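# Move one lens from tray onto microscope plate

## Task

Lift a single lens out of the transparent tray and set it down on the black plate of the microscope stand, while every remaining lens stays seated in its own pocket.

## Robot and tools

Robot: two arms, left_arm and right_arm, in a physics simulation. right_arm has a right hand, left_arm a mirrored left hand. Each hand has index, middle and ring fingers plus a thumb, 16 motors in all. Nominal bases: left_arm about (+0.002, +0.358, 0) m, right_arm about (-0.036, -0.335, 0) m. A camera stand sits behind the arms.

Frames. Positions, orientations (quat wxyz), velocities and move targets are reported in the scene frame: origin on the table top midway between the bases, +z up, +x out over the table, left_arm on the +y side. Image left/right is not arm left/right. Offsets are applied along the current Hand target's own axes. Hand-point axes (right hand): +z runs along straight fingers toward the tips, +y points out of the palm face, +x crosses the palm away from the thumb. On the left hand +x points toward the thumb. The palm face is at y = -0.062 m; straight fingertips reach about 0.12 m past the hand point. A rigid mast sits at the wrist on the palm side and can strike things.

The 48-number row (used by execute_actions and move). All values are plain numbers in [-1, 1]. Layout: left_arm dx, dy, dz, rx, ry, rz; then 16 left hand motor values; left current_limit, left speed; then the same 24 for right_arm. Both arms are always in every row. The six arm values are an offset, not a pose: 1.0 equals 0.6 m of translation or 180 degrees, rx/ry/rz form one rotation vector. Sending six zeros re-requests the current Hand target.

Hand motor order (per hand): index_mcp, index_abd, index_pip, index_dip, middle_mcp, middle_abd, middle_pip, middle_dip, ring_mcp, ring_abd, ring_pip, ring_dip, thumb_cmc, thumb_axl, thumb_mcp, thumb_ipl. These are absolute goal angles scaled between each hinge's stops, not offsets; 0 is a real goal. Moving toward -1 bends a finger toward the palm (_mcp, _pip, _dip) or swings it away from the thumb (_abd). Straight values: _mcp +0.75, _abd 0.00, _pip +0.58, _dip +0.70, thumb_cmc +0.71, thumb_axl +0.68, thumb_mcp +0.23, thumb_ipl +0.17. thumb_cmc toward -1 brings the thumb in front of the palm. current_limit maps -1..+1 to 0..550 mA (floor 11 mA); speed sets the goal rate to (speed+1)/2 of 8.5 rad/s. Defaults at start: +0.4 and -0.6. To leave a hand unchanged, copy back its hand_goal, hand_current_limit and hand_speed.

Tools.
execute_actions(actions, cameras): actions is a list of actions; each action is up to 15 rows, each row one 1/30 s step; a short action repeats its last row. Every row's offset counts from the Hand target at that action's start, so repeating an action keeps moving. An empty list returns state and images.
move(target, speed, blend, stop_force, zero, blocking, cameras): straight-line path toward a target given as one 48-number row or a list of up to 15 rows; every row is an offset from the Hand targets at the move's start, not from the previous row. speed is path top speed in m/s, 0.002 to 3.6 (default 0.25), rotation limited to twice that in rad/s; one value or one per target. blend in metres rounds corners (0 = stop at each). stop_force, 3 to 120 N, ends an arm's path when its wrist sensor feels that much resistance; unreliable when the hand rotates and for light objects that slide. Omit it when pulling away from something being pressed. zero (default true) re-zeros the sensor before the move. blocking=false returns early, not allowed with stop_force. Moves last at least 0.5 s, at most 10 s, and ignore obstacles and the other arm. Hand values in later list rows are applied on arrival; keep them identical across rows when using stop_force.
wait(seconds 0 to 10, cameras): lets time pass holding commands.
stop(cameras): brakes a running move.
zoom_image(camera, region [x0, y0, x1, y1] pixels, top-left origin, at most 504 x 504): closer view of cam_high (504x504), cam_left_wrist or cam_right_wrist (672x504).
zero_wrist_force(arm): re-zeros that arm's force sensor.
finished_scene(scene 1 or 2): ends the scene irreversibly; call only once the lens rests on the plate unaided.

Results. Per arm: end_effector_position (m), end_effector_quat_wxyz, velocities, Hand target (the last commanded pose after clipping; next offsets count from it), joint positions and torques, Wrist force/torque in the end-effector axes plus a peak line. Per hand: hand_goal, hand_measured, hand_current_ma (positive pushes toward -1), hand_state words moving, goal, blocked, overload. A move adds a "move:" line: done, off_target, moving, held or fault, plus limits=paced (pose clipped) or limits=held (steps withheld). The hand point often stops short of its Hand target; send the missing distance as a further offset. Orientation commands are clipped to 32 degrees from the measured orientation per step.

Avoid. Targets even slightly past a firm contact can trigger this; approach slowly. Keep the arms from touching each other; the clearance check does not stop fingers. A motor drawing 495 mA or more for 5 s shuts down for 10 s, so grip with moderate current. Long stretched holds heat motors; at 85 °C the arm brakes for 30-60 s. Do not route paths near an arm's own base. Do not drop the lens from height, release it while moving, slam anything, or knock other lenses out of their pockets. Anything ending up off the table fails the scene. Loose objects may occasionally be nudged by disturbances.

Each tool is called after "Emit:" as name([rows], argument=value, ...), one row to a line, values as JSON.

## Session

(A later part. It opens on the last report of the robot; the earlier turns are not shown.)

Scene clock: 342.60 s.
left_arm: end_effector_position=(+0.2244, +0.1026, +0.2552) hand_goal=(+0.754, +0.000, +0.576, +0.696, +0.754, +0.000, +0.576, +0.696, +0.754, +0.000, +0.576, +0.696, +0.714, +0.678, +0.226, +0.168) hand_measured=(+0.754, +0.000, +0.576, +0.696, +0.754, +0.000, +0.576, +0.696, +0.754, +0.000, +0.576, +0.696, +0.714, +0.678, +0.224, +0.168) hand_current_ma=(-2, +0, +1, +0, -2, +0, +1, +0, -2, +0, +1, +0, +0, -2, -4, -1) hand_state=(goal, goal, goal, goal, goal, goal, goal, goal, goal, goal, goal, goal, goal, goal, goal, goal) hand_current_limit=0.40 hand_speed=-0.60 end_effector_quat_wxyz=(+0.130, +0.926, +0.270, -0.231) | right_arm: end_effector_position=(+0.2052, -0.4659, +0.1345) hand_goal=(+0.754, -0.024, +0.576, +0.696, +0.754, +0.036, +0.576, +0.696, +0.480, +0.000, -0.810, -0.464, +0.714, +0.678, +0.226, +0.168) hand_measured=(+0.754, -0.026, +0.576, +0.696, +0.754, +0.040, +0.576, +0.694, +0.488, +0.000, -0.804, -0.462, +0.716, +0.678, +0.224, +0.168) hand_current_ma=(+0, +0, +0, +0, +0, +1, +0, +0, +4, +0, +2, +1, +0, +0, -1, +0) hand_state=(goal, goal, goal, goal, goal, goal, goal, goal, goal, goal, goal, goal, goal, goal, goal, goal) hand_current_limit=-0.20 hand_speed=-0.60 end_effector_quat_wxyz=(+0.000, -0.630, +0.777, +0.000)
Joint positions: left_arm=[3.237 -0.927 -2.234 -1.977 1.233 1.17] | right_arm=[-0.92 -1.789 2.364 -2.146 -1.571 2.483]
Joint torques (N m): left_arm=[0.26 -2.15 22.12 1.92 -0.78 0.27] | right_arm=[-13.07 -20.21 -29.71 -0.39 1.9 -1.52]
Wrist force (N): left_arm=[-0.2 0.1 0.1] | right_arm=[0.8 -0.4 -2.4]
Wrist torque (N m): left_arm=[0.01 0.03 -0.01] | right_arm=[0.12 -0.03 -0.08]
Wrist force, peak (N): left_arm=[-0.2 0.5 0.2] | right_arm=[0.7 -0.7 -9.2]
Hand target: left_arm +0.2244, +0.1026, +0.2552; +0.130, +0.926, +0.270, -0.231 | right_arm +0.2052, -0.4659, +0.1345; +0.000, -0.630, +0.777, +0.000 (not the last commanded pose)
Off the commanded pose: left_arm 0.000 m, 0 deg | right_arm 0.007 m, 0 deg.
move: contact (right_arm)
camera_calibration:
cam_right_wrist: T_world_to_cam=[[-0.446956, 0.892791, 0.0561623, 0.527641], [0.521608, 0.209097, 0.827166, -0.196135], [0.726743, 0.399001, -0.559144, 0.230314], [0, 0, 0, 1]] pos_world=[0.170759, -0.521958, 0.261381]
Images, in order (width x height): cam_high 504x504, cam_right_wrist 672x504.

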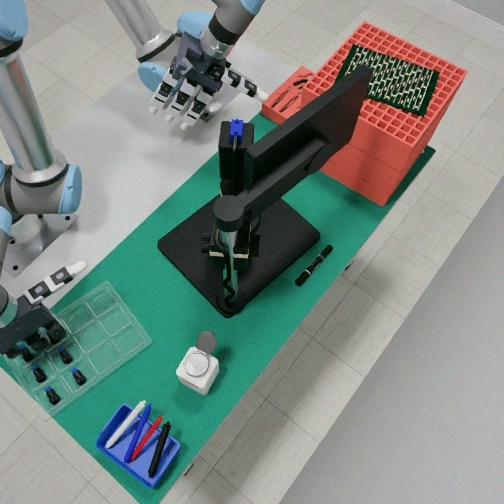

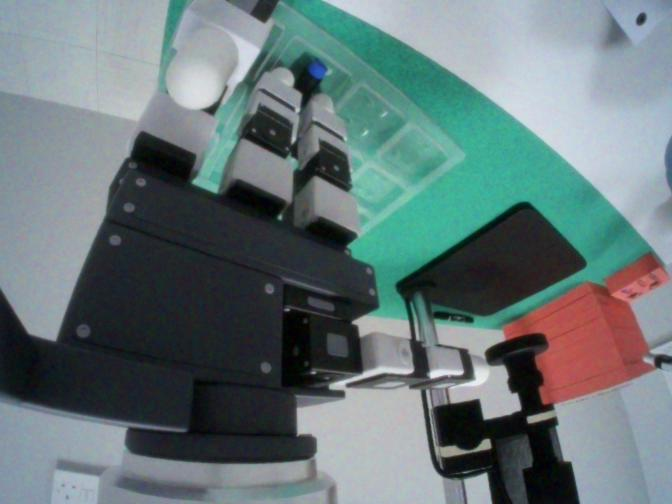

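Emit:
move(target=[0,0,0,0,0,0,0.754,0,0.576,0.696,0.754,0,0.576,0.696,0.754,0,0.576,0.696,0.714,0.678,0.226,0.168,0.4,-0.6,-0.0015,0,0,0,0,0,0.754,-0.1,0.576,0.696,0.754,0.1,0.576,0.696,0.479,0,-0.81,-0.464,0.714,0.678,0.226,0.168,-0.3,-0.9], cameras=["cam_high","cam_right_wrist"], speed=0.05)

Emit:
zoom_image(camera="cam_right_wrist", region=[260, 30, 360, 130])

Emit:
zoom_image(camera="cam_high", region=[20, 310, 80, 370])

Scene clock: 359.20 s.
left_arm: end_effector_position=(+0.2244, +0.1026, +0.2552) hand_goal=(+0.754, +0.000, +0.576, +0.696, +0.754, +0.000, +0.576, +0.696, +0.754, +0.000, +0.576, +0.696, +0.714, +0.678, +0.226, +0.168) hand_measured=(+0.754, +0.000, +0.576, +0.696, +0.754, +0.000, +0.576, +0.696, +0.754, +0.000, +0.576, +0.696, +0.714, +0.678, +0.224, +0.168) hand_current_ma=(-2, +0, +1, +0, -2, +0, +1, +0, -2, +0, +1, +0, +0, -2, -4, -1) hand_state=(goal, goal, goal, goal, goal, goal, goal, goal, goal, goal, goal, goal, goal, goal, goal, goal) hand_current_limit=0.40 hand_speed=-0.60 end_effector_quat_wxyz=(+0.130, +0.926, +0.270, -0.231) | right_arm: end_effector_position=(+0.2054, -0.4650, +0.1345) hand_goal=(+0.754, -0.100, +0.576, +0.696, +0.754, +0.100, +0.576, +0.696, +0.480, +0.000, -0.810, -0.464, +0.714, +0.678, +0.226, +0.168) hand_measured=(+0.754, -0.038, +0.576, +0.696, +0.754, +0.044, +0.576, +0.694, +0.488, +0.000, -0.804, -0.462, +0.716, +0.678, +0.224, +0.168) hand_current_ma=(+0, +79, +0, +0, +0, -69, +0, +0, +4, +0, +2, +1, +0, +0, -1, +0) hand_state=(goal, blocked, goal, goal, goal, blocked, goal, goal, goal, goal, goal, goal, goal, goal, goal, goal) hand_current_limit=-0.30 hand_speed=-0.90 end_effector_quat_wxyz=(+0.000, -0.630, +0.777, +0.000)
Joint positions: left_arm=[3.237 -0.927 -2.234 -1.977 1.233 1.17] | right_arm=[-0.918 -1.789 2.364 -2.146 -1.571 2.485]
Joint torques (N m): left_arm=[-0.08 -1.94 21.88 1.98 -0.74 0.31] | right_arm=[13.49 -20.3 -8.12 0.07 1.99 1.71]
Wrist force (N): left_arm=[0.0 0.3 0.3] | right_arm=[2.6 -0.2 -1.7]
Wrist torque (N m): left_arm=[0.00 0.01 -0.01] | right_arm=[0.07 0.24 -0.03]
Wrist force, peak (N): left_arm=[-0.4 0.4 0.5] | right_arm=[2.6 -0.2 -1.7]
Hand target: left_arm +0.2244, +0.1026, +0.2552; +0.130, +0.926, +0.270, -0.231 | right_arm +0.2054, -0.4650, +0.1345; +0.000, -0.630, +0.777, +0.000
Off the commanded pose: left_arm 0.000 m, 0 deg | right_arm 0.000 m, 0 deg.
move: done
camera_calibration:
cam_right_wrist: T_world_to_cam=[[-0.446956, 0.892791, 0.0561623, 0.527016], [0.521608, 0.209097, 0.827166, -0.196406], [0.726743, 0.399001, -0.559144, 0.229849], [0, 0, 0, 1]] pos_world=[0.170959, -0.521158, 0.261381]
Images, in order (width x height): cam_high 504x504, cam_right_wrist 672x504.

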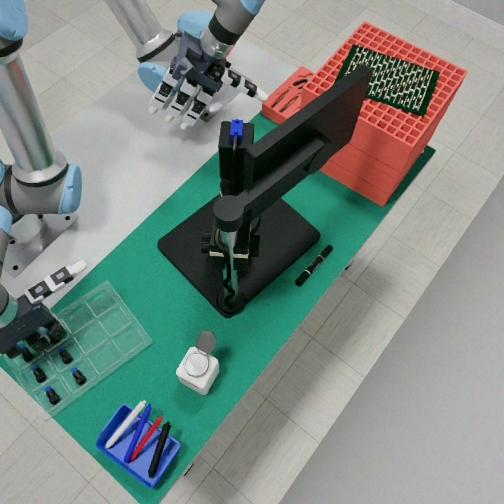

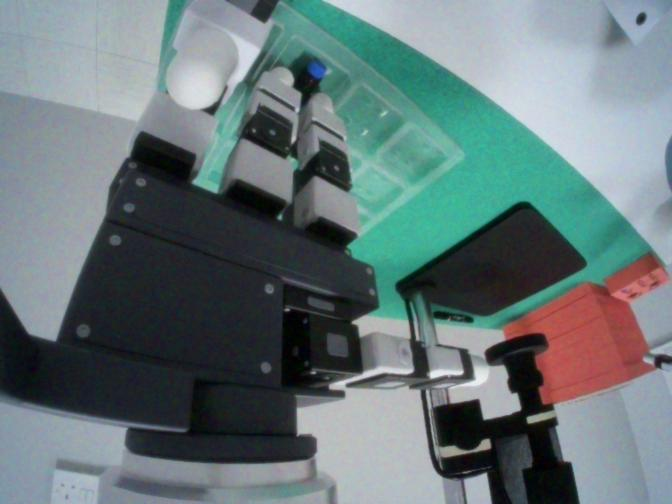

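Scaled by 5.040 from the camera's 672x504 image, which has a finer 960x720 frame.

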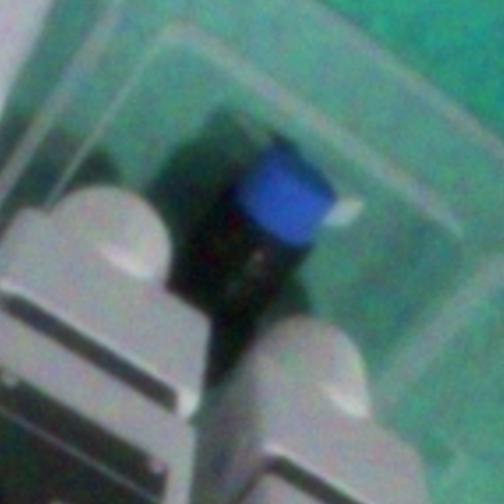

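Scaled by 8.400 from the camera's 504x504 image, which has a finer 720x720 frame.

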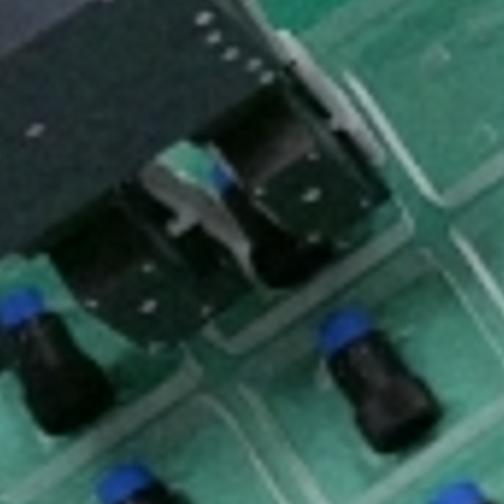

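Emit:
move([
  [0,0,0,0,0,0,0.754,0,0.576,0.696,0.754,0,0.576,0.696,0.754,0,0.576,0.696,0.714,0.678,0.226,0.168,0.4,-0.6,0,0,0,0,0,0,0.754,-0.15,0.576,0.696,0.754,0.15,0.576,0.696,0.479,0,-0.81,-0.464,0.714,0.678,0.226,0.168,0.3,-0.8],
  [0,0,0,0,0,0,0.754,0,0.576,0.696,0.754,0,0.576,0.696,0.754,0,0.576,0.696,0.714,0.678,0.226,0.168,0.4,-0.6,0,0,-0.02,0,0,0,0.754,-0.15,0.576,0.696,0.754,0.15,0.576,0.696,0.479,0,-0.81,-0.464,0.714,0.678,0.226,0.168,0.3,-0.8],
], cameras=["cam_high","cam_right_wrist"], speed=0.03)

Emit:
zoom_image(camera="cam_right_wrist", region=[260, 30, 360, 130])

Emit:
zoom_image(camera="cam_high", region=[20, 310, 80, 370])

Scene clock: 368.20 s.
left_arm: end_effector_position=(+0.2244, +0.1026, +0.2552) hand_goal=(+0.754, +0.000, +0.576, +0.696, +0.754, +0.000, +0.576, +0.696, +0.754, +0.000, +0.576, +0.696, +0.714, +0.678, +0.226, +0.168) hand_measured=(+0.754, +0.000, +0.576, +0.696, +0.754, +0.000, +0.576, +0.696, +0.754, +0.000, +0.576, +0.696, +0.714, +0.678, +0.224, +0.168) hand_current_ma=(-2, +0, +1, +0, -2, +0, +1, +0, -2, +0, +1, +0, +0, -2, -4, -1) hand_state=(goal, goal, goal, goal, goal, goal, goal, goal, goal, goal, goal, goal, goal, goal, goal, goal) hand_current_limit=0.40 hand_speed=-0.60 end_effector_quat_wxyz=(+0.130, +0.926, +0.270, -0.231) | right_arm: end_effector_position=(+0.2054, -0.4650, +0.1464) hand_goal=(+0.754, -0.150, +0.576, +0.696, +0.754, +0.150, +0.576, +0.696, +0.480, +0.000, -0.810, -0.464, +0.714, +0.678, +0.226, +0.168) hand_measured=(+0.754, -0.042, +0.576, +0.696, +0.754, +0.042, +0.576, +0.694, +0.488, +0.000, -0.804, -0.462, +0.716, +0.678, +0.224, +0.168) hand_current_ma=(+0, +196, +0, +0, +0, -197, +0, +0, +4, +0, +2, +1, +0, +0, -1, +0) hand_state=(goal, blocked, goal, goal, goal, blocked, goal, goal, goal, goal, goal, goal, goal, goal, goal, goal) hand_current_limit=0.30 hand_speed=-0.80 end_effector_quat_wxyz=(+0.000, -0.630, +0.777, +0.000)
Joint positions: left_arm=[3.237 -0.927 -2.234 -1.977 1.233 1.17] | right_arm=[-0.918 -1.81 2.344 -2.104 -1.571 2.485]
Joint torques (N m): left_arm=[0.14 -2.31 22.53 2.01 -0.85 0.41] | right_arm=[10.09 -20.43 -31.21 -0.43 1.43 0.99]
Wrist force (N): left_arm=[-0.1 0.3 0.0] | right_arm=[0.4 -0.1 -0.2]
Wrist torque (N m): left_arm=[0.03 0.02 -0.01] | right_arm=[-0.04 0.04 -0.21]
Wrist force, peak (N): left_arm=[-0.1 0.4 0.3] | right_arm=[2.9 -0.3 -2.1]
Hand target: left_arm +0.2244, +0.1026, +0.2552; +0.130, +0.926, +0.270, -0.231 | right_arm +0.2054, -0.4650, +0.1465; +0.000, -0.630, +0.777, +0.000
Off the commanded pose: left_arm 0.000 m, 0 deg | right_arm 0.000 m, 0 deg.
move: done
camera_calibration:
cam_right_wrist: T_world_to_cam=[[-0.446956, 0.892791, 0.0561623, 0.526253], [0.521608, 0.209097, 0.827166, -0.206353], [0.726743, 0.399001, -0.559144, 0.236519], [0, 0, 0, 1]] pos_world=[0.170959, -0.521058, 0.273381]
Images, in order (width x height): cam_high 504x504, cam_right_wrist 672x504.

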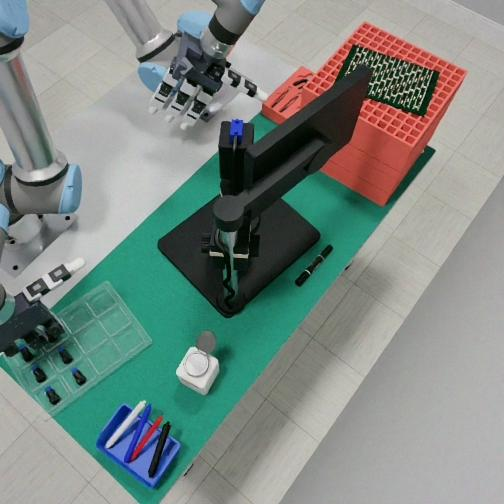

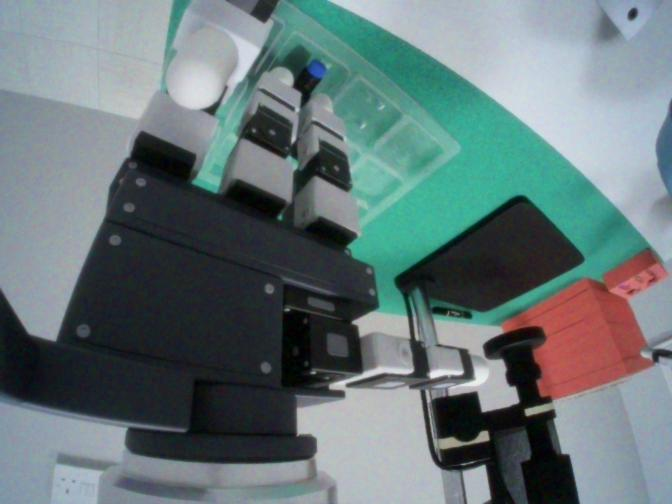

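Scaled by 5.040 from the camera's 672x504 image, which has a finer 960x720 frame.

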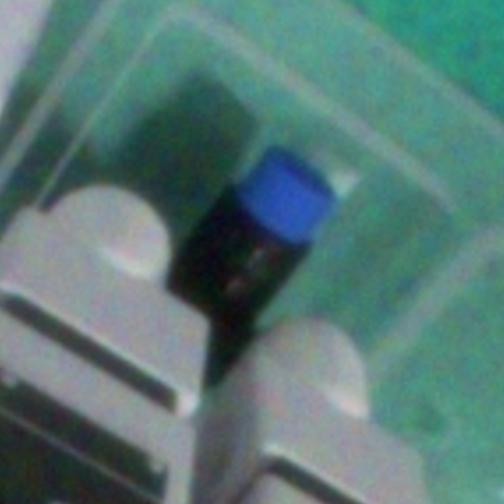

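Scaled by 8.400 from the camera's 504x504 image, which has a finer 720x720 frame.

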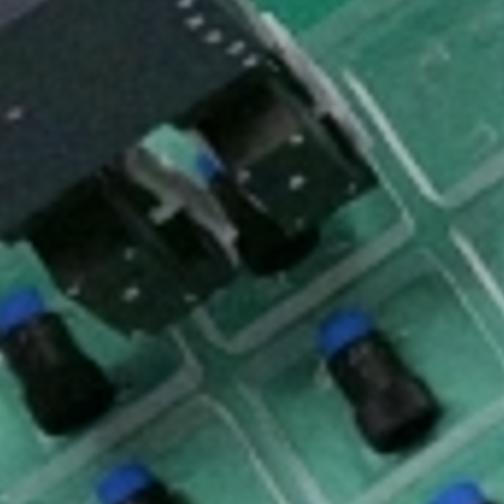

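Emit:
move([
  [0,0,0,0,0,0,0.754,0,0.576,0.696,0.754,0,0.576,0.696,0.754,0,0.576,0.696,0.714,0.678,0.226,0.168,0.4,-0.6,0,0,-0.189,0,0,0,0.754,-0.15,0.576,0.696,0.754,0.15,0.576,0.696,0.479,0,-0.81,-0.464,-0.571,0.678,-0.281,-0.319,0.3,-0.8],
], cameras=["cam_high","cam_right_wrist"], speed=0.1)

Emit:
zoom_image(camera="cam_right_wrist", region=[230, 0, 380, 150])

Scene clock: 391.63 s.
left_arm: end_effector_position=(+0.2244, +0.1026, +0.2552) hand_goal=(+0.754, +0.000, +0.576, +0.696, +0.754, +0.000, +0.576, +0.696, +0.754, +0.000, +0.576, +0.696, +0.714, +0.678, +0.226, +0.168) hand_measured=(+0.754, +0.000, +0.576, +0.696, +0.754, +0.000, +0.576, +0.696, +0.754, +0.000, +0.576, +0.696, +0.714, +0.678, +0.224, +0.168) hand_current_ma=(-2, +0, +1, +0, -2, +0, +1, +0, -2, +0, +1, +0, +0, -2, -4, -1) hand_state=(goal, goal, goal, goal, goal, goal, goal, goal, goal, goal, goal, goal, goal, goal, goal, goal) hand_current_limit=0.40 hand_speed=-0.60 end_effector_quat_wxyz=(+0.130, +0.926, +0.270, -0.231) | right_arm: end_effector_position=(+0.2054, -0.4650, +0.2599) hand_goal=(+0.754, -0.150, +0.576, +0.696, +0.754, +0.150, +0.576, +0.696, +0.480, +0.000, -0.810, -0.464, -0.570, +0.678, -0.280, -0.318) hand_measured=(+0.754, -0.042, +0.576, +0.696, +0.754, +0.042, +0.576, +0.694, +0.488, +0.000, -0.804, -0.462, -0.568, +0.678, -0.280, -0.316) hand_current_ma=(+0, +196, +0, +0, +0, -197, +0, +0, +4, +0, +2, +1, +1, +0, +0, +1) hand_state=(goal, blocked, goal, goal, goal, blocked, goal, goal, goal, goal, goal, goal, goal, goal, goal, goal) hand_current_limit=0.30 hand_speed=-0.80 end_effector_quat_wxyz=(+0.000, -0.630, +0.777, +0.000)
Joint positions: left_arm=[3.237 -0.927 -2.234 -1.977 1.233 1.17] | right_arm=[-0.918 -1.928 2.111 -1.753 -1.571 2.485]
Joint torques (N m): left_arm=[0.62 -1.85 22.38 2.14 -0.91 0.5] | right_arm=[-14.53 -17.82 -33.56 -0.43 2.25 -1.75]
Wrist force (N): left_arm=[-0.2 0.1 0.3] | right_arm=[0.8 -0.4 0.0]
Wrist torque (N m): left_arm=[0.00 0.04 -0.02] | right_arm=[-0.05 -0.07 -0.18]
Wrist force, peak (N): left_arm=[-0.3 0.4 0.2] | right_arm=[0.6 -0.6 -0.8]
Hand target: left_arm +0.2244, +0.1026, +0.2552; +0.130, +0.926, +0.270, -0.231 | right_arm +0.2054, -0.4650, +0.2599; +0.000, -0.630, +0.777, +0.000
Off the commanded pose: left_arm 0.000 m, 0 deg | right_arm 0.000 m, 0 deg.
move: done
camera_calibration:
cam_right_wrist: T_world_to_cam=[[-0.446956, 0.892791, 0.0561623, 0.519929], [0.521608, 0.209097, 0.827166, -0.300206], [0.726743, 0.399001, -0.559144, 0.299853], [0, 0, 0, 1]] pos_world=[0.171059, -0.521058, 0.386781]
Images, in order (width x height): cam_high 504x504, cam_right_wrist 672x504.

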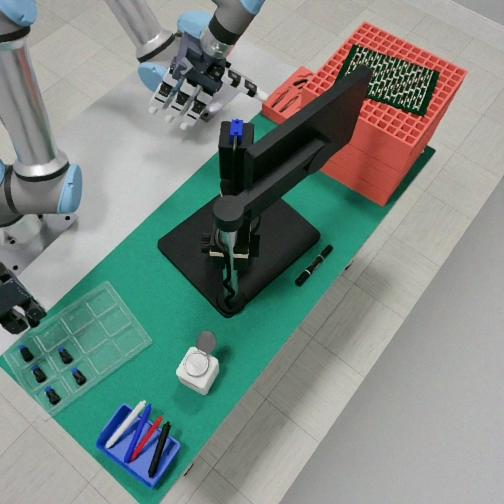

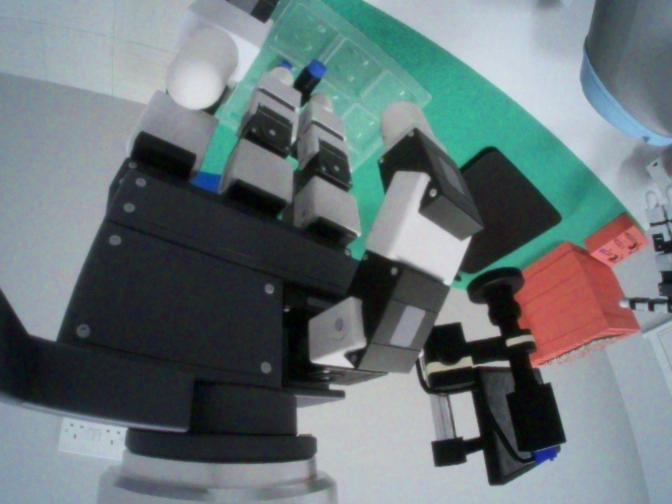

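Scaled by 3.360 from the camera's 672x504 image, which has a finer 960x720 frame.

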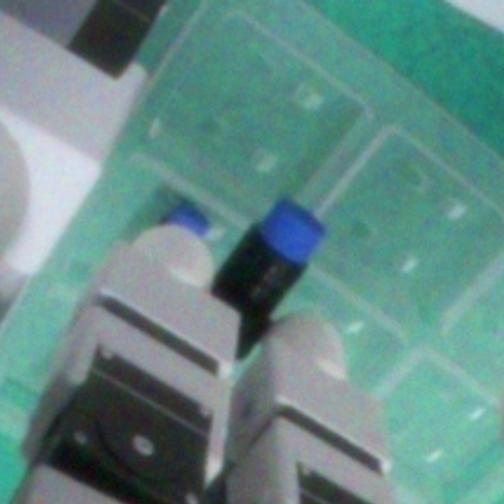

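Emit:
move(target=[0,0,0,0,0,0,0.754,0,0.576,0.696,0.754,0,0.576,0.696,0.754,0,0.576,0.696,0.714,0.678,0.226,0.168,0.4,-0.6,-0.6555,0.0022,0,0,0,0,0.754,-0.15,0.576,0.696,0.754,0.15,0.576,0.696,0.479,0,-0.81,-0.464,-0.57,0.678,-0.28,-0.318,0.3,-0.8], cameras=["cam_high","cam_right_wrist"], speed=0.18)

Emit:
zoom_image(camera="cam_right_wrist", region=[200, 0, 450, 190])

Emit:
zoom_image(camera="cam_high", region=[100, 130, 300, 330])

Scene clock: 397.67 s.
left_arm: end_effector_position=(+0.2244, +0.1026, +0.2552) hand_goal=(+0.754, +0.000, +0.576, +0.696, +0.754, +0.000, +0.576, +0.696, +0.754, +0.000, +0.576, +0.696, +0.714, +0.678, +0.226, +0.168) hand_measured=(+0.754, +0.000, +0.576, +0.696, +0.754, +0.000, +0.576, +0.696, +0.754, +0.000, +0.576, +0.696, +0.714, +0.678, +0.224, +0.168) hand_current_ma=(-2, +0, +1, +0, -2, +0, +1, +0, -2, +0, +1, +0, +0, -2, -4, -1) hand_state=(goal, goal, goal, goal, goal, goal, goal, goal, goal, goal, goal, goal, goal, goal, goal, goal) hand_current_limit=0.40 hand_speed=-0.60 end_effector_quat_wxyz=(+0.130, +0.926, +0.270, -0.231) | right_arm: end_effector_position=(+0.2857, -0.0801, +0.2598) hand_goal=(+0.754, -0.150, +0.576, +0.696, +0.754, +0.150, +0.576, +0.696, +0.480, +0.000, -0.810, -0.464, -0.570, +0.678, -0.280, -0.318) hand_measured=(+0.754, -0.042, +0.576, +0.696, +0.754, +0.042, +0.576, +0.694, +0.488, +0.000, -0.804, -0.462, -0.568, +0.678, -0.280, -0.316) hand_current_ma=(+0, +196, +0, +0, +0, -197, +0, +0, +4, +0, +2, +1, +0, +0, +0, +0) hand_state=(goal, blocked, goal, goal, goal, blocked, goal, goal, goal, goal, goal, goal, goal, goal, goal, goal) hand_current_limit=0.30 hand_speed=-0.80 end_effector_quat_wxyz=(+0.000, -0.630, +0.777, +0.000)
Joint positions: left_arm=[3.237 -0.927 -2.234 -1.977 1.233 1.17] | right_arm=[0.143 -1.679 1.925 -1.816 -1.571 3.546]
Joint torques (N m): left_arm=[0.05 -1.65 22.11 2.2 -1.01 0.57] | right_arm=[12.87 -1.5 -33.43 -4.61 -2.31 1.7]
Wrist force (N): left_arm=[-0.1 0.2 0.1] | right_arm=[0.8 -0.2 0.0]
Wrist torque (N m): left_arm=[0.01 0.02 -0.01] | right_arm=[-0.03 -0.07 -0.17]
Wrist force, peak (N): left_arm=[-0.2 0.7 0.0] | right_arm=[1.5 -0.4 0.0]
Hand target: left_arm +0.2244, +0.1026, +0.2552; +0.130, +0.926, +0.270, -0.231 | right_arm +0.2857, -0.0799, +0.2598; +0.000, -0.630, +0.777, +0.000
Off the commanded pose: left_arm 0.000 m, 0 deg | right_arm 0.000 m, 0 deg.
move: done
camera_calibration:
cam_right_wrist: T_world_to_cam=[[-0.446913, 0.892808, 0.0562392, 0.212107], [0.521588, 0.208985, 0.827207, -0.422464], [0.726784, 0.399023, -0.559076, 0.0879036], [0, 0, 0, 1]] pos_world=[0.251259, -0.136158, 0.386681]
Images, in order (width x height): cam_high 504x504, cam_right_wrist 672x504.

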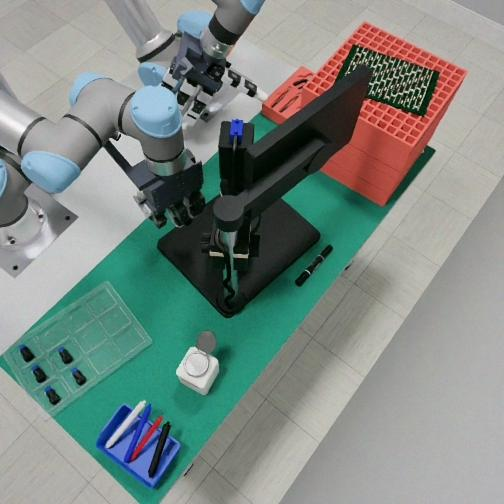

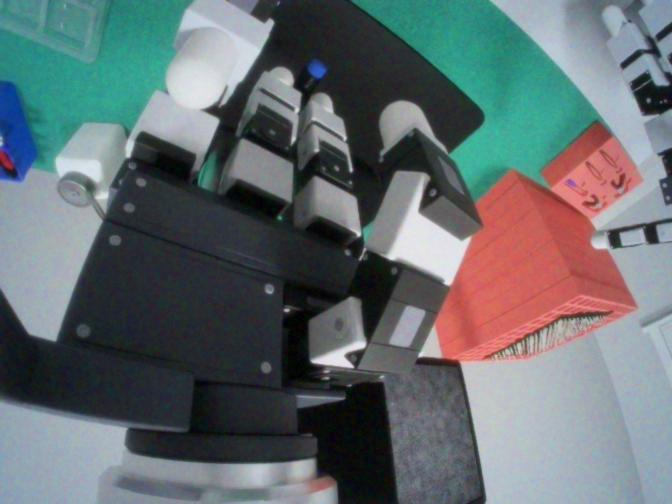

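Scaled by 2.016 from the camera's 672x504 image, which has a finer 960x720 frame.

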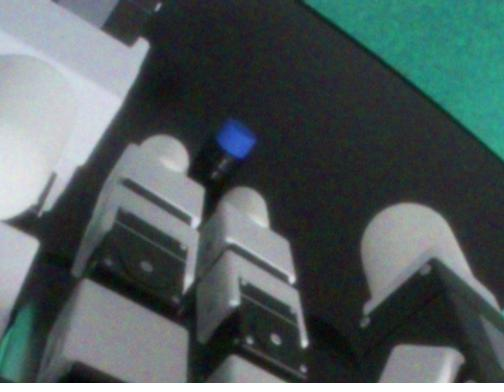

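Scaled by 2.520 from the camera's 504x504 image, which has a finer 720x720 frame.

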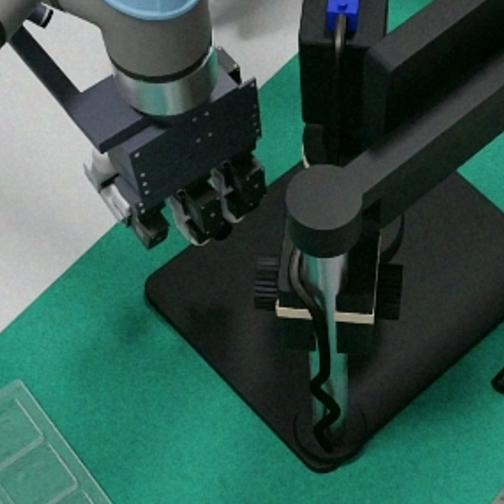

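Emit:
move(target=[0,0,0,0,0,0,0.754,0,0.576,0.696,0.754,0,0.576,0.696,0.754,0,0.576,0.696,0.714,0.678,0.226,0.168,0.4,-0.6,0,0,0.1467,0,0,0,0.754,-0.15,0.576,0.696,0.754,0.15,0.576,0.696,0.479,0,-0.81,-0.464,-0.57,0.678,-0.28,-0.318,0.3,-0.8], cameras=["cam_high","cam_right_wrist"], speed=0.1)

Emit:
zoom_image(camera="cam_right_wrist", region=[200, 0, 450, 190])

Emit:
zoom_image(camera="cam_high", region=[100, 130, 300, 330])

Scene clock: 404.77 s.
left_arm: end_effector_position=(+0.2244, +0.1026, +0.2552) hand_goal=(+0.754, +0.000, +0.576, +0.696, +0.754, +0.000, +0.576, +0.696, +0.754, +0.000, +0.576, +0.696, +0.714, +0.678, +0.226, +0.168) hand_measured=(+0.754, +0.000, +0.576, +0.696, +0.754, +0.000, +0.576, +0.696, +0.754, +0.000, +0.576, +0.696, +0.714, +0.678, +0.224, +0.168) hand_current_ma=(-2, +0, +1, +0, -2, +0, +1, +0, -2, +0, +1, +0, +0, -2, -4, -1) hand_state=(goal, goal, goal, goal, goal, goal, goal, goal, goal, goal, goal, goal, goal, goal, goal, goal) hand_current_limit=0.40 hand_speed=-0.60 end_effector_quat_wxyz=(+0.130, +0.926, +0.270, -0.231) | right_arm: end_effector_position=(+0.2857, -0.0800, +0.1719) hand_goal=(+0.754, -0.150, +0.576, +0.696, +0.754, +0.150, +0.576, +0.696, +0.480, +0.000, -0.810, -0.464, -0.570, +0.678, -0.280, -0.318) hand_measured=(+0.754, -0.042, +0.576, +0.696, +0.754, +0.042, +0.576, +0.694, +0.488, +0.000, -0.804, -0.462, -0.568, +0.678, -0.280, -0.316) hand_current_ma=(+0, +196, +0, +0, +0, -197, +0, +0, +4, +0, +2, +1, +0, +0, +0, +0) hand_state=(goal, blocked, goal, goal, goal, blocked, goal, goal, goal, goal, goal, goal, goal, goal, goal, goal) hand_current_limit=0.30 hand_speed=-0.80 end_effector_quat_wxyz=(+0.000, -0.629, +0.777, +0.000)
Joint positions: left_arm=[3.237 -0.927 -2.234 -1.977 1.233 1.17] | right_arm=[0.143 -1.596 2.09 -2.064 -1.571 3.546]
Joint torques (N m): left_arm=[0.07 -2.04 22.68 2.3 -1.06 0.58] | right_arm=[5.33 -4.49 -10.9 -4.67 2.4 1.48]
Wrist force (N): left_arm=[-0.1 0.4 -0.1] | right_arm=[0.5 -0.3 0.0]
Wrist torque (N m): left_arm=[0.05 0.02 -0.01] | right_arm=[-0.05 -0.02 -0.20]
Wrist force, peak (N): left_arm=[-0.1 0.5 -0.1] | right_arm=[0.4 -0.3 -0.8]
Hand target: left_arm +0.2244, +0.1026, +0.2552; +0.130, +0.926, +0.270, -0.231 | right_arm +0.2857, -0.0800, +0.1718; +0.000, -0.630, +0.777, +0.000
Off the commanded pose: left_arm 0.000 m, 0 deg | right_arm 0.000 m, 0 deg.
move: done
camera_calibration:
cam_right_wrist: T_world_to_cam=[[-0.446788, 0.892873, 0.0561972, 0.21704], [0.521645, 0.208966, 0.827176, -0.34976], [0.72682, 0.398888, -0.559126, 0.0387485], [0, 0, 0, 1]] pos_world=[0.251258, -0.136158, 0.298781]
Images, in order (width x height): cam_high 504x504, cam_right_wrist 672x504.

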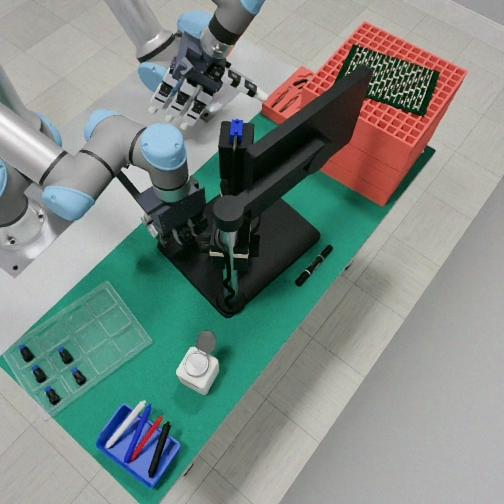

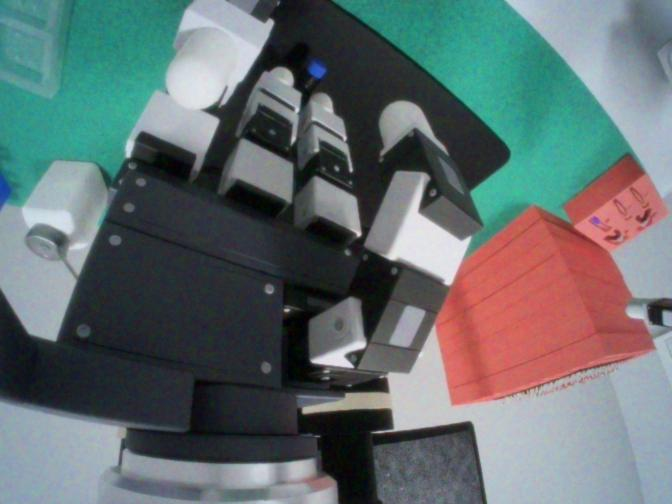

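Scaled by 2.016 from the camera's 672x504 image, which has a finer 960x720 frame.

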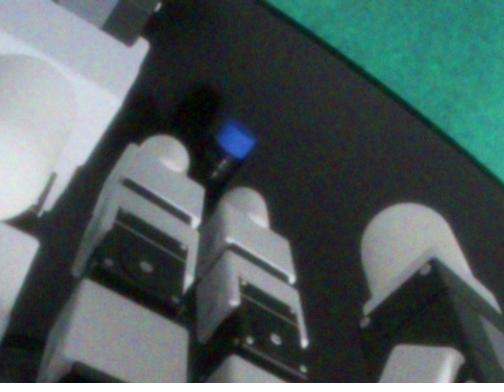

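Scaled by 2.520 from the camera's 504x504 image, which has a finer 720x720 frame.

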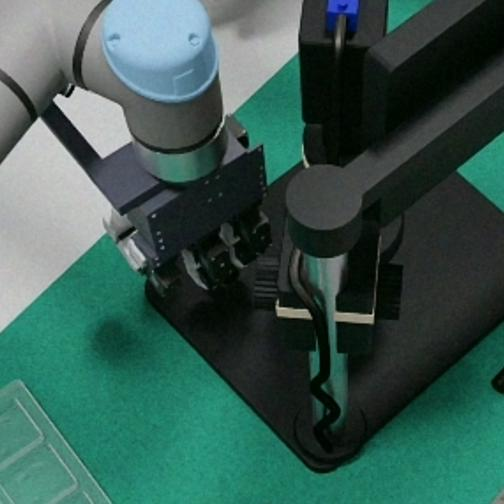

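Emit:
move(target=[0,0,0,0,0,0,0.754,0,0.576,0.696,0.754,0,0.576,0.696,0.754,0,0.576,0.696,0.714,0.678,0.226,0.168,0.4,-0.6,0,0,0.0667,0,0,0,0.754,-0.15,0.576,0.696,0.754,0.15,0.576,0.696,0.479,0,-0.81,-0.464,-0.57,0.678,-0.28,-0.318,0.3,-0.8], cameras=["cam_high","cam_right_wrist"], speed=0.012, stop_force=3)

Emit:
zoom_image(camera="cam_right_wrist", region=[240, 20, 370, 130])

Scene clock: 415.63 s.
left_arm: end_effector_position=(+0.2244, +0.1026, +0.2552) hand_goal=(+0.754, +0.000, +0.576, +0.696, +0.754, +0.000, +0.576, +0.696, +0.754, +0.000, +0.576, +0.696, +0.714, +0.678, +0.226, +0.168) hand_measured=(+0.754, +0.000, +0.576, +0.696, +0.754, +0.000, +0.576, +0.696, +0.754, +0.000, +0.576, +0.696, +0.714, +0.678, +0.224, +0.168) hand_current_ma=(-2, +0, +1, +0, -2, +0, +1, +0, -2, +0, +1, +0, +0, -2, -4, -1) hand_state=(goal, goal, goal, goal, goal, goal, goal, goal, goal, goal, goal, goal, goal, goal, goal, goal) hand_current_limit=0.40 hand_speed=-0.60 end_effector_quat_wxyz=(+0.130, +0.926, +0.270, -0.231) | right_arm: end_effector_position=(+0.2856, -0.0800, +0.1446) hand_goal=(+0.754, -0.150, +0.576, +0.696, +0.754, +0.150, +0.576, +0.696, +0.480, +0.000, -0.810, -0.464, -0.570, +0.678, -0.280, -0.318) hand_measured=(+0.756, -0.042, +0.576, +0.696, +0.756, +0.042, +0.576, +0.696, +0.488, +0.000, -0.804, -0.462, -0.568, +0.678, -0.280, -0.316) hand_current_ma=(+0, +196, +0, +0, +0, -197, +0, +0, +4, +0, +2, +1, +0, +0, +0, +0) hand_state=(goal, blocked, goal, goal, goal, blocked, goal, goal, goal, goal, goal, goal, goal, goal, goal, goal) hand_current_limit=0.30 hand_speed=-0.80 end_effector_quat_wxyz=(+0.000, -0.630, +0.777, +0.000)
Joint positions: left_arm=[3.237 -0.927 -2.234 -1.977 1.233 1.17] | right_arm=[0.143 -1.558 2.133 -2.145 -1.571 3.546]
Joint torques (N m): left_arm=[0.33 -1.99 23.31 2.35 -1.06 0.73] | right_arm=[8.85 -29.29 -29.76 -0.12 1.23 0.86]
Wrist force (N): left_arm=[-0.1 0.2 0.2] | right_arm=[0.5 -0.3 -2.0]
Wrist torque (N m): left_arm=[0.01 0.02 -0.01] | right_arm=[0.14 -0.09 -0.20]
Wrist force, peak (N): left_arm=[-0.3 0.5 0.2] | right_arm=[0.1 -1.0 -9.1]
Hand target: left_arm +0.2244, +0.1026, +0.2552; +0.130, +0.926, +0.270, -0.231 | right_arm +0.2856, -0.0800, +0.1446; +0.000, -0.630, +0.777, +0.000 (not the last commanded pose)
Off the commanded pose: left_arm 0.000 m, 0 deg | right_arm 0.013 m, 0 deg.
move: contact (right_arm)
camera_calibration:
cam_right_wrist: T_world_to_cam=[[-0.446956, 0.892791, 0.0561623, 0.218526], [0.521608, 0.209097, 0.827166, -0.327169], [0.726743, 0.399001, -0.559144, 0.0234838], [0, 0, 0, 1]] pos_world=[0.251259, -0.136058, 0.271481]
Images, in order (width x height): cam_high 504x504, cam_right_wrist 672x504.

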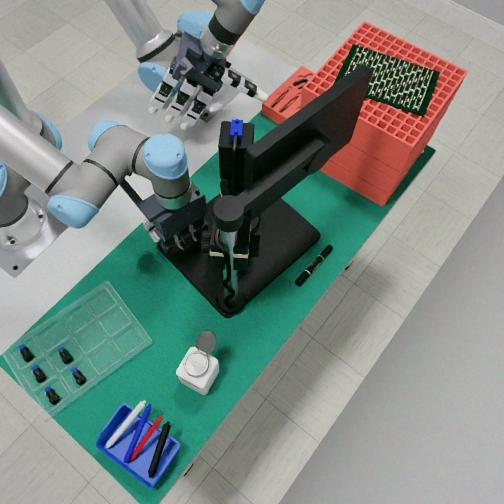

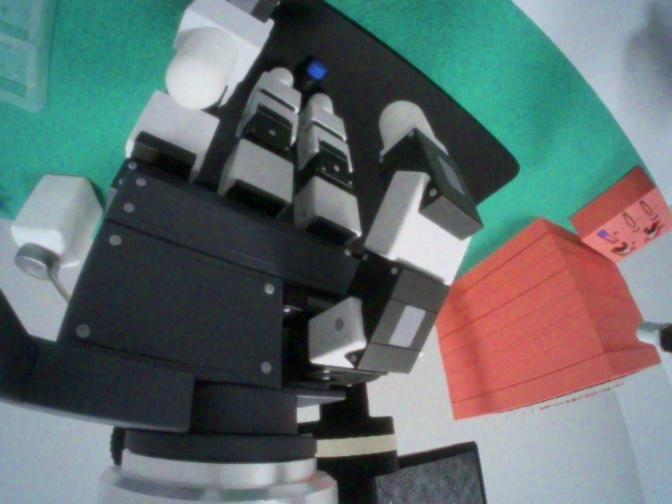

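Scaled by 3.877 from the camera's 672x504 image, which has a finer 960x720 frame.

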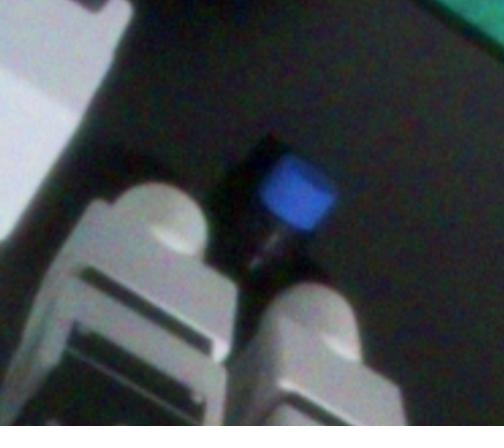

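Emit:
move(target=[0,0,0,0,0,0,0.754,0,0.576,0.696,0.754,0,0.576,0.696,0.754,0,0.576,0.696,0.714,0.678,0.226,0.168,0.4,-0.6,0,0,0,0,0,0,0.754,0.02,0.576,0.696,0.754,-0.02,0.576,0.696,0.479,0,-0.81,-0.464,-0.57,0.678,-0.28,-0.318,0.3,-0.97], cameras=["cam_high","cam_right_wrist"], speed=0.05)

Emit:
zoom_image(camera="cam_right_wrist", region=[240, 20, 370, 130])

Scene clock: 420.60 s.
left_arm: end_effector_position=(+0.2244, +0.1026, +0.2552) hand_goal=(+0.754, +0.000, +0.576, +0.696, +0.754, +0.000, +0.576, +0.696, +0.754, +0.000, +0.576, +0.696, +0.714, +0.678, +0.226, +0.168) hand_measured=(+0.754, +0.000, +0.576, +0.696, +0.754, +0.000, +0.576, +0.696, +0.754, +0.000, +0.576, +0.696, +0.714, +0.678, +0.224, +0.168) hand_current_ma=(-2, +0, +1, +0, -2, +0, +1, +0, -2, +0, +1, +0, +0, -2, -4, -1) hand_state=(goal, goal, goal, goal, goal, goal, goal, goal, goal, goal, goal, goal, goal, goal, goal, goal) hand_current_limit=0.40 hand_speed=-0.60 end_effector_quat_wxyz=(+0.130, +0.926, +0.270, -0.231) | right_arm: end_effector_position=(+0.2856, -0.0800, +0.1446) hand_goal=(+0.754, +0.020, +0.576, +0.696, +0.754, -0.020, +0.576, +0.696, +0.480, +0.000, -0.810, -0.464, -0.570, +0.678, -0.280, -0.318) hand_measured=(+0.756, -0.040, +0.576, +0.696, +0.756, +0.042, +0.576, +0.696, +0.488, +0.000, -0.804, -0.462, -0.568, +0.678, -0.280, -0.316) hand_current_ma=(+0, +63, +0, +0, +0, -59, +0, +0, +4, +0, +2, +1, +0, +0, +0, +0) hand_state=(goal, moving, goal, goal, goal, moving, goal, goal, goal, goal, goal, goal, goal, goal, goal, goal) hand_current_limit=0.30 hand_speed=-0.97 end_effector_quat_wxyz=(+0.000, -0.630, +0.777, +0.000)
Joint positions: left_arm=[3.237 -0.927 -2.234 -1.977 1.233 1.17] | right_arm=[0.143 -1.558 2.133 -2.145 -1.571 3.546]
Joint torques (N m): left_arm=[-0.08 -2.26 22.85 2.44 -1.14 0.8] | right_arm=[9.85 -29.35 -29.68 -1.11 1.2 0.87]
Wrist force (N): left_arm=[0.0 0.1 0.1] | right_arm=[0.7 -0.3 -2.2]
Wrist torque (N m): left_arm=[0.00 0.00 0.01] | right_arm=[0.15 0.00 -0.18]
Wrist force, peak (N): left_arm=[-0.1 0.6 0.0] | right_arm=[1.1 -0.5 -2.4]
Hand target: left_arm +0.2244, +0.1026, +0.2552; +0.130, +0.926, +0.270, -0.231 | right_arm +0.2856, -0.0800, +0.1446; +0.000, -0.630, +0.777, +0.000
Off the commanded pose: left_arm 0.000 m, 0 deg | right_arm 0.000 m, 0 deg.
move: done
camera_calibration:
cam_right_wrist: T_world_to_cam=[[-0.446956, 0.892791, 0.0561623, 0.218526], [0.521608, 0.209097, 0.827166, -0.327169], [0.726743, 0.399001, -0.559144, 0.0234838], [0, 0, 0, 1]] pos_world=[0.251259, -0.136058, 0.271481]
Images, in order (width x height): cam_high 504x504, cam_right_wrist 672x504.

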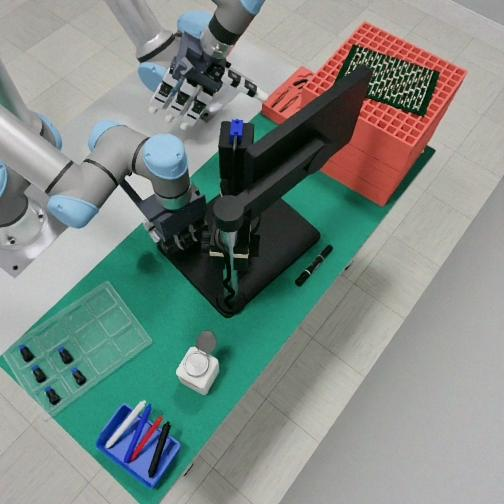

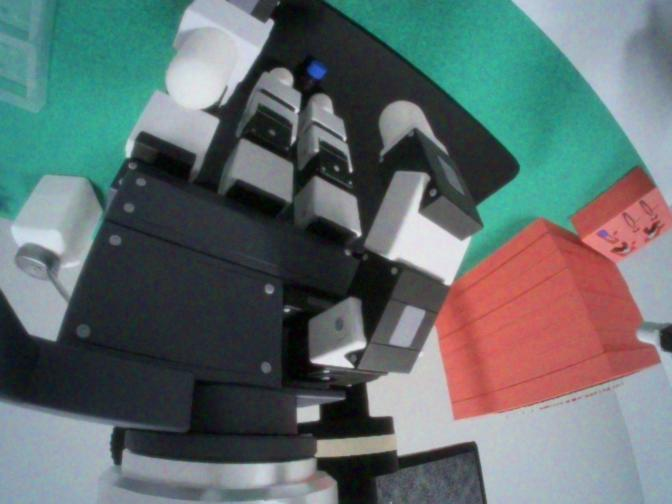

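Scaled by 3.877 from the camera's 672x504 image, which has a finer 960x720 frame.

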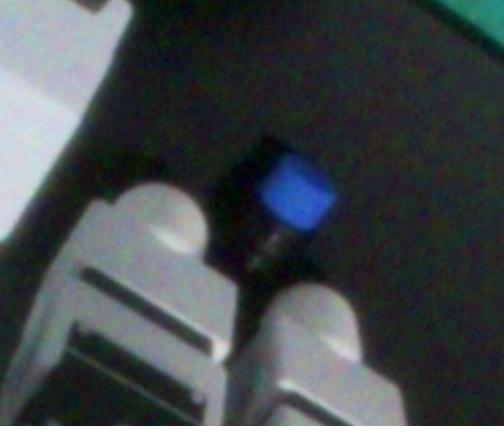

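Emit:
wait(seconds=0.5, cameras=["cam_right_wrist"])

Emit:
zoom_image(camera="cam_right_wrist", region=[240, 20, 370, 130])

Scene clock: 423.73 s.
left_arm: end_effector_position=(+0.2244, +0.1026, +0.2552) hand_goal=(+0.754, +0.000, +0.576, +0.696, +0.754, +0.000, +0.576, +0.696, +0.754, +0.000, +0.576, +0.696, +0.714, +0.678, +0.226, +0.168) hand_measured=(+0.754, +0.000, +0.576, +0.696, +0.754, +0.000, +0.576, +0.696, +0.754, +0.000, +0.576, +0.696, +0.714, +0.678, +0.224, +0.168) hand_current_ma=(-2, +0, +1, +0, -2, +0, +1, +0, -2, +0, +1, +0, +0, -2, -4, -1) hand_state=(goal, goal, goal, goal, goal, goal, goal, goal, goal, goal, goal, goal, goal, goal, goal, goal) hand_current_limit=0.40 hand_speed=-0.60 end_effector_quat_wxyz=(+0.130, +0.926, +0.270, -0.231) | right_arm: end_effector_position=(+0.2856, -0.0800, +0.1446) hand_goal=(+0.754, +0.020, +0.576, +0.696, +0.754, -0.020, +0.576, +0.696, +0.480, +0.000, -0.810, -0.464, -0.570, +0.678, -0.280, -0.318) hand_measured=(+0.756, +0.016, +0.576, +0.696, +0.754, -0.016, +0.576, +0.696, +0.488, +0.000, -0.804, -0.462, -0.568, +0.678, -0.280, -0.316) hand_current_ma=(+0, -1, +0, +0, +0, +1, +0, +0, +4, +0, +2, +1, +0, +0, +0, +0) hand_state=(goal, goal, goal, goal, goal, goal, goal, goal, goal, goal, goal, goal, goal, goal, goal, goal) hand_current_limit=0.30 hand_speed=-0.97 end_effector_quat_wxyz=(+0.000, -0.630, +0.777, +0.000)
Joint positions: left_arm=[3.237 -0.927 -2.234 -1.977 1.233 1.17] | right_arm=[0.143 -1.558 2.133 -2.145 -1.571 3.546]
Joint torques (N m): left_arm=[0.31 -2.05 22.56 2.48 -1.11 0.83] | right_arm=[9.99 -29.19 -29.71 -1.68 1.2 0.82]
Wrist force (N): left_arm=[-0.1 0.4 0.2] | right_arm=[0.6 0.0 -0.2]
Wrist torque (N m): left_arm=[0.04 0.03 -0.02] | right_arm=[0.01 -0.03 -0.19]
Wrist force, peak (N): left_arm=[-0.3 0.6 0.1] | right_arm=[0.8 -0.4 -2.6]
Hand target: left_arm +0.2244, +0.1026, +0.2552; +0.130, +0.926, +0.270, -0.231 | right_arm +0.2856, -0.0800, +0.1446; +0.000, -0.630, +0.777, +0.000
Off the commanded pose: left_arm 0.000 m, 0 deg | right_arm 0.000 m, 0 deg.
wait: 0.50 s; at rest from the start
camera_calibration:
cam_right_wrist: T_world_to_cam=[[-0.446956, 0.892791, 0.0561623, 0.218526], [0.521608, 0.209097, 0.827166, -0.327169], [0.726743, 0.399001, -0.559144, 0.0234838], [0, 0, 0, 1]] pos_world=[0.251259, -0.136058, 0.271481]
Images, in order (width x height): cam_right_wrist 672x504.

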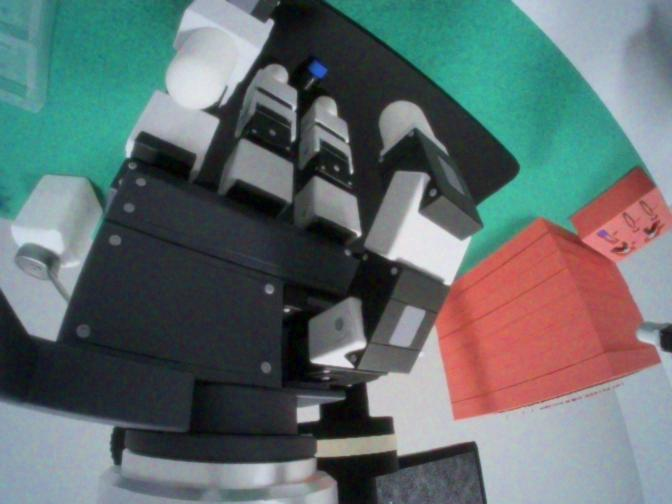

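Scaled by 3.877 from the camera's 672x504 image, which has a finer 960x720 frame.

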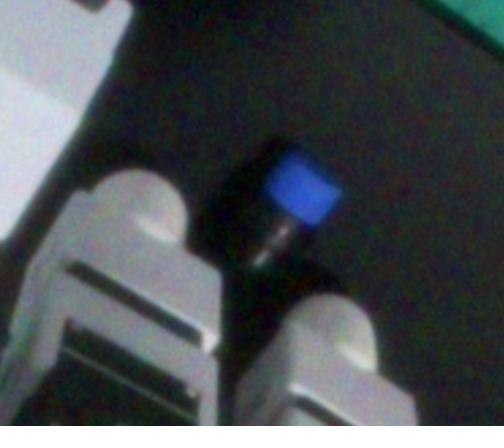

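Emit:
move([
  [0,0,0,0,0,0,0.754,0,0.576,0.696,0.754,0,0.576,0.696,0.754,0,0.576,0.696,0.714,0.678,0.226,0.168,0.4,-0.6,0,0,-0.05,0,0,0,0.754,0.02,0.576,0.696,0.754,-0.02,0.576,0.696,0.479,0,-0.81,-0.464,-0.57,0.678,-0.28,-0.318,0.3,-0.97],
  [0,0,0,0,0,0,0.754,0,0.576,0.696,0.754,0,0.576,0.696,0.754,0,0.576,0.696,0.714,0.678,0.226,0.168,0.4,-0.6,0,0,-0.2,0,0,0,0.754,0.02,0.576,0.696,0.754,-0.02,0.576,0.696,0.479,0,-0.81,-0.464,-0.57,0.678,-0.28,-0.318,0.3,-0.97],
  [0,0,0,0,0,0,0.754,0,0.576,0.696,0.754,0,0.576,0.696,0.754,0,0.576,0.696,0.714,0.678,0.226,0.168,0.4,-0.6,0.4,0.05,-0.2,0,0,0,0.754,0.02,0.576,0.696,0.754,-0.02,0.576,0.696,0.479,0,-0.81,-0.464,-0.57,0.678,-0.28,-0.318,0.3,-0.97],
], cameras=["cam_high","cam_right_wrist"], speed=[0.06,0.15,0.25], blend=0.02)

Emit:
zoom_image(camera="cam_high", region=[130, 170, 260, 300])

Emit:
zoom_image(camera="cam_high", region=[0, 270, 170, 440])

Scene clock: 432.97 s.
left_arm: end_effector_position=(+0.2244, +0.1026, +0.2552) hand_goal=(+0.754, +0.000, +0.576, +0.696, +0.754, +0.000, +0.576, +0.696, +0.754, +0.000, +0.576, +0.696, +0.714, +0.678, +0.226, +0.168) hand_measured=(+0.754, +0.000, +0.576, +0.696, +0.754, +0.000, +0.576, +0.696, +0.754, +0.000, +0.576, +0.696, +0.714, +0.678, +0.224, +0.168) hand_current_ma=(-2, +0, +1, +0, -2, +0, +1, +0, -2, +0, +1, +0, +0, -2, -4, -1) hand_state=(goal, goal, goal, goal, goal, goal, goal, goal, goal, goal, goal, goal, goal, goal, goal, goal) hand_current_limit=0.40 hand_speed=-0.60 end_effector_quat_wxyz=(+0.130, +0.926, +0.270, -0.231) | right_arm: end_effector_position=(+0.2066, -0.3084, +0.2647) hand_goal=(+0.754, +0.020, +0.576, +0.696, +0.754, -0.020, +0.576, +0.696, +0.480, +0.000, -0.810, -0.464, -0.570, +0.678, -0.280, -0.318) hand_measured=(+0.754, +0.018, +0.576, +0.696, +0.754, -0.018, +0.576, +0.696, +0.488, +0.000, -0.804, -0.462, -0.568, +0.678, -0.280, -0.316) hand_current_ma=(+0, +0, +0, +0, +0, +0, +0, +0, +3, +0, +2, +1, +0, +0, +0, +0) hand_state=(goal, goal, goal, goal, goal, goal, goal, goal, goal, goal, goal, goal, goal, goal, goal, goal) hand_current_limit=0.30 hand_speed=-0.97 end_effector_quat_wxyz=(+0.000, -0.630, +0.777, +0.000)
Joint positions: left_arm=[3.237 -0.927 -2.234 -1.977 1.233 1.17] | right_arm=[-0.522 -2.053 2.167 -1.685 -1.571 2.881]
Joint torques (N m): left_arm=[0.47 -1.68 22.85 2.54 -1.24 0.91] | right_arm=[-14.29 -12.76 -13.22 -0.49 2.27 -1.58]
Wrist force (N): left_arm=[0.2 0.0 0.2] | right_arm=[0.6 -0.2 -0.2]
Wrist torque (N m): left_arm=[-0.01 -0.01 0.02] | right_arm=[-0.01 -0.05 -0.10]
Wrist force, peak (N): left_arm=[-0.3 0.4 0.0] | right_arm=[1.7 0.1 -0.4]
Hand target: left_arm +0.2244, +0.1026, +0.2552; +0.130, +0.926, +0.270, -0.231 | right_arm +0.2066, -0.3085, +0.2647; +0.000, -0.630, +0.777, +0.000
Off the commanded pose: left_arm 0.000 m, 0 deg | right_arm 0.000 m, 0 deg.
move: done; blend cut to 0.015 m at target 1
camera_calibration:
cam_right_wrist: T_world_to_cam=[[-0.446956, 0.892791, 0.0561623, 0.380429], [0.521608, 0.209097, 0.827166, -0.337474], [0.726743, 0.399001, -0.559144, 0.239294], [0, 0, 0, 1]] pos_world=[0.172159, -0.364558, 0.391581]
Images, in order (width x height): cam_high 504x504, cam_right_wrist 672x504.

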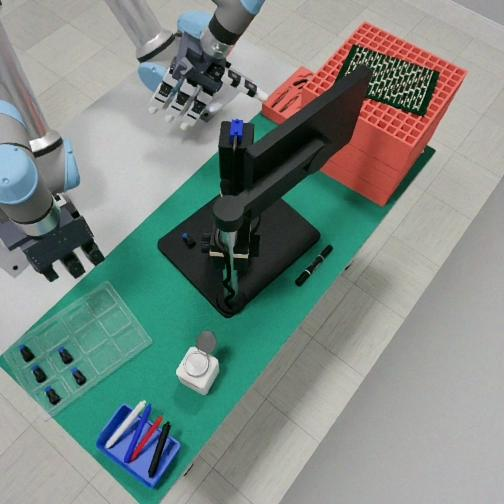

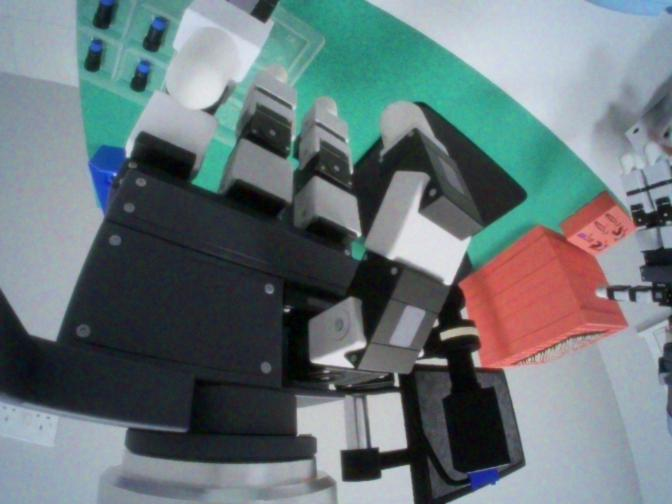

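Scaled by 3.877 from the camera's 504x504 image, which has a finer 720x720 frame.

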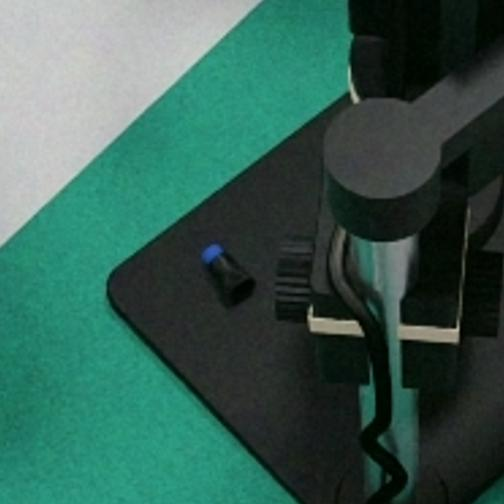

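Scaled by 2.965 from the camera's 504x504 image, which has a finer 720x720 frame.

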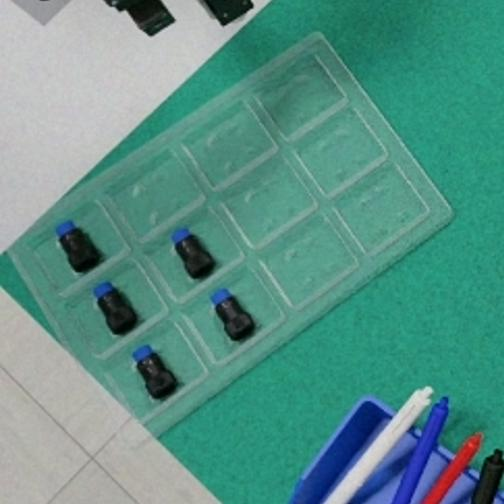

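Emit:
finished_scene(scene=1)

The scene is finished: the task was done.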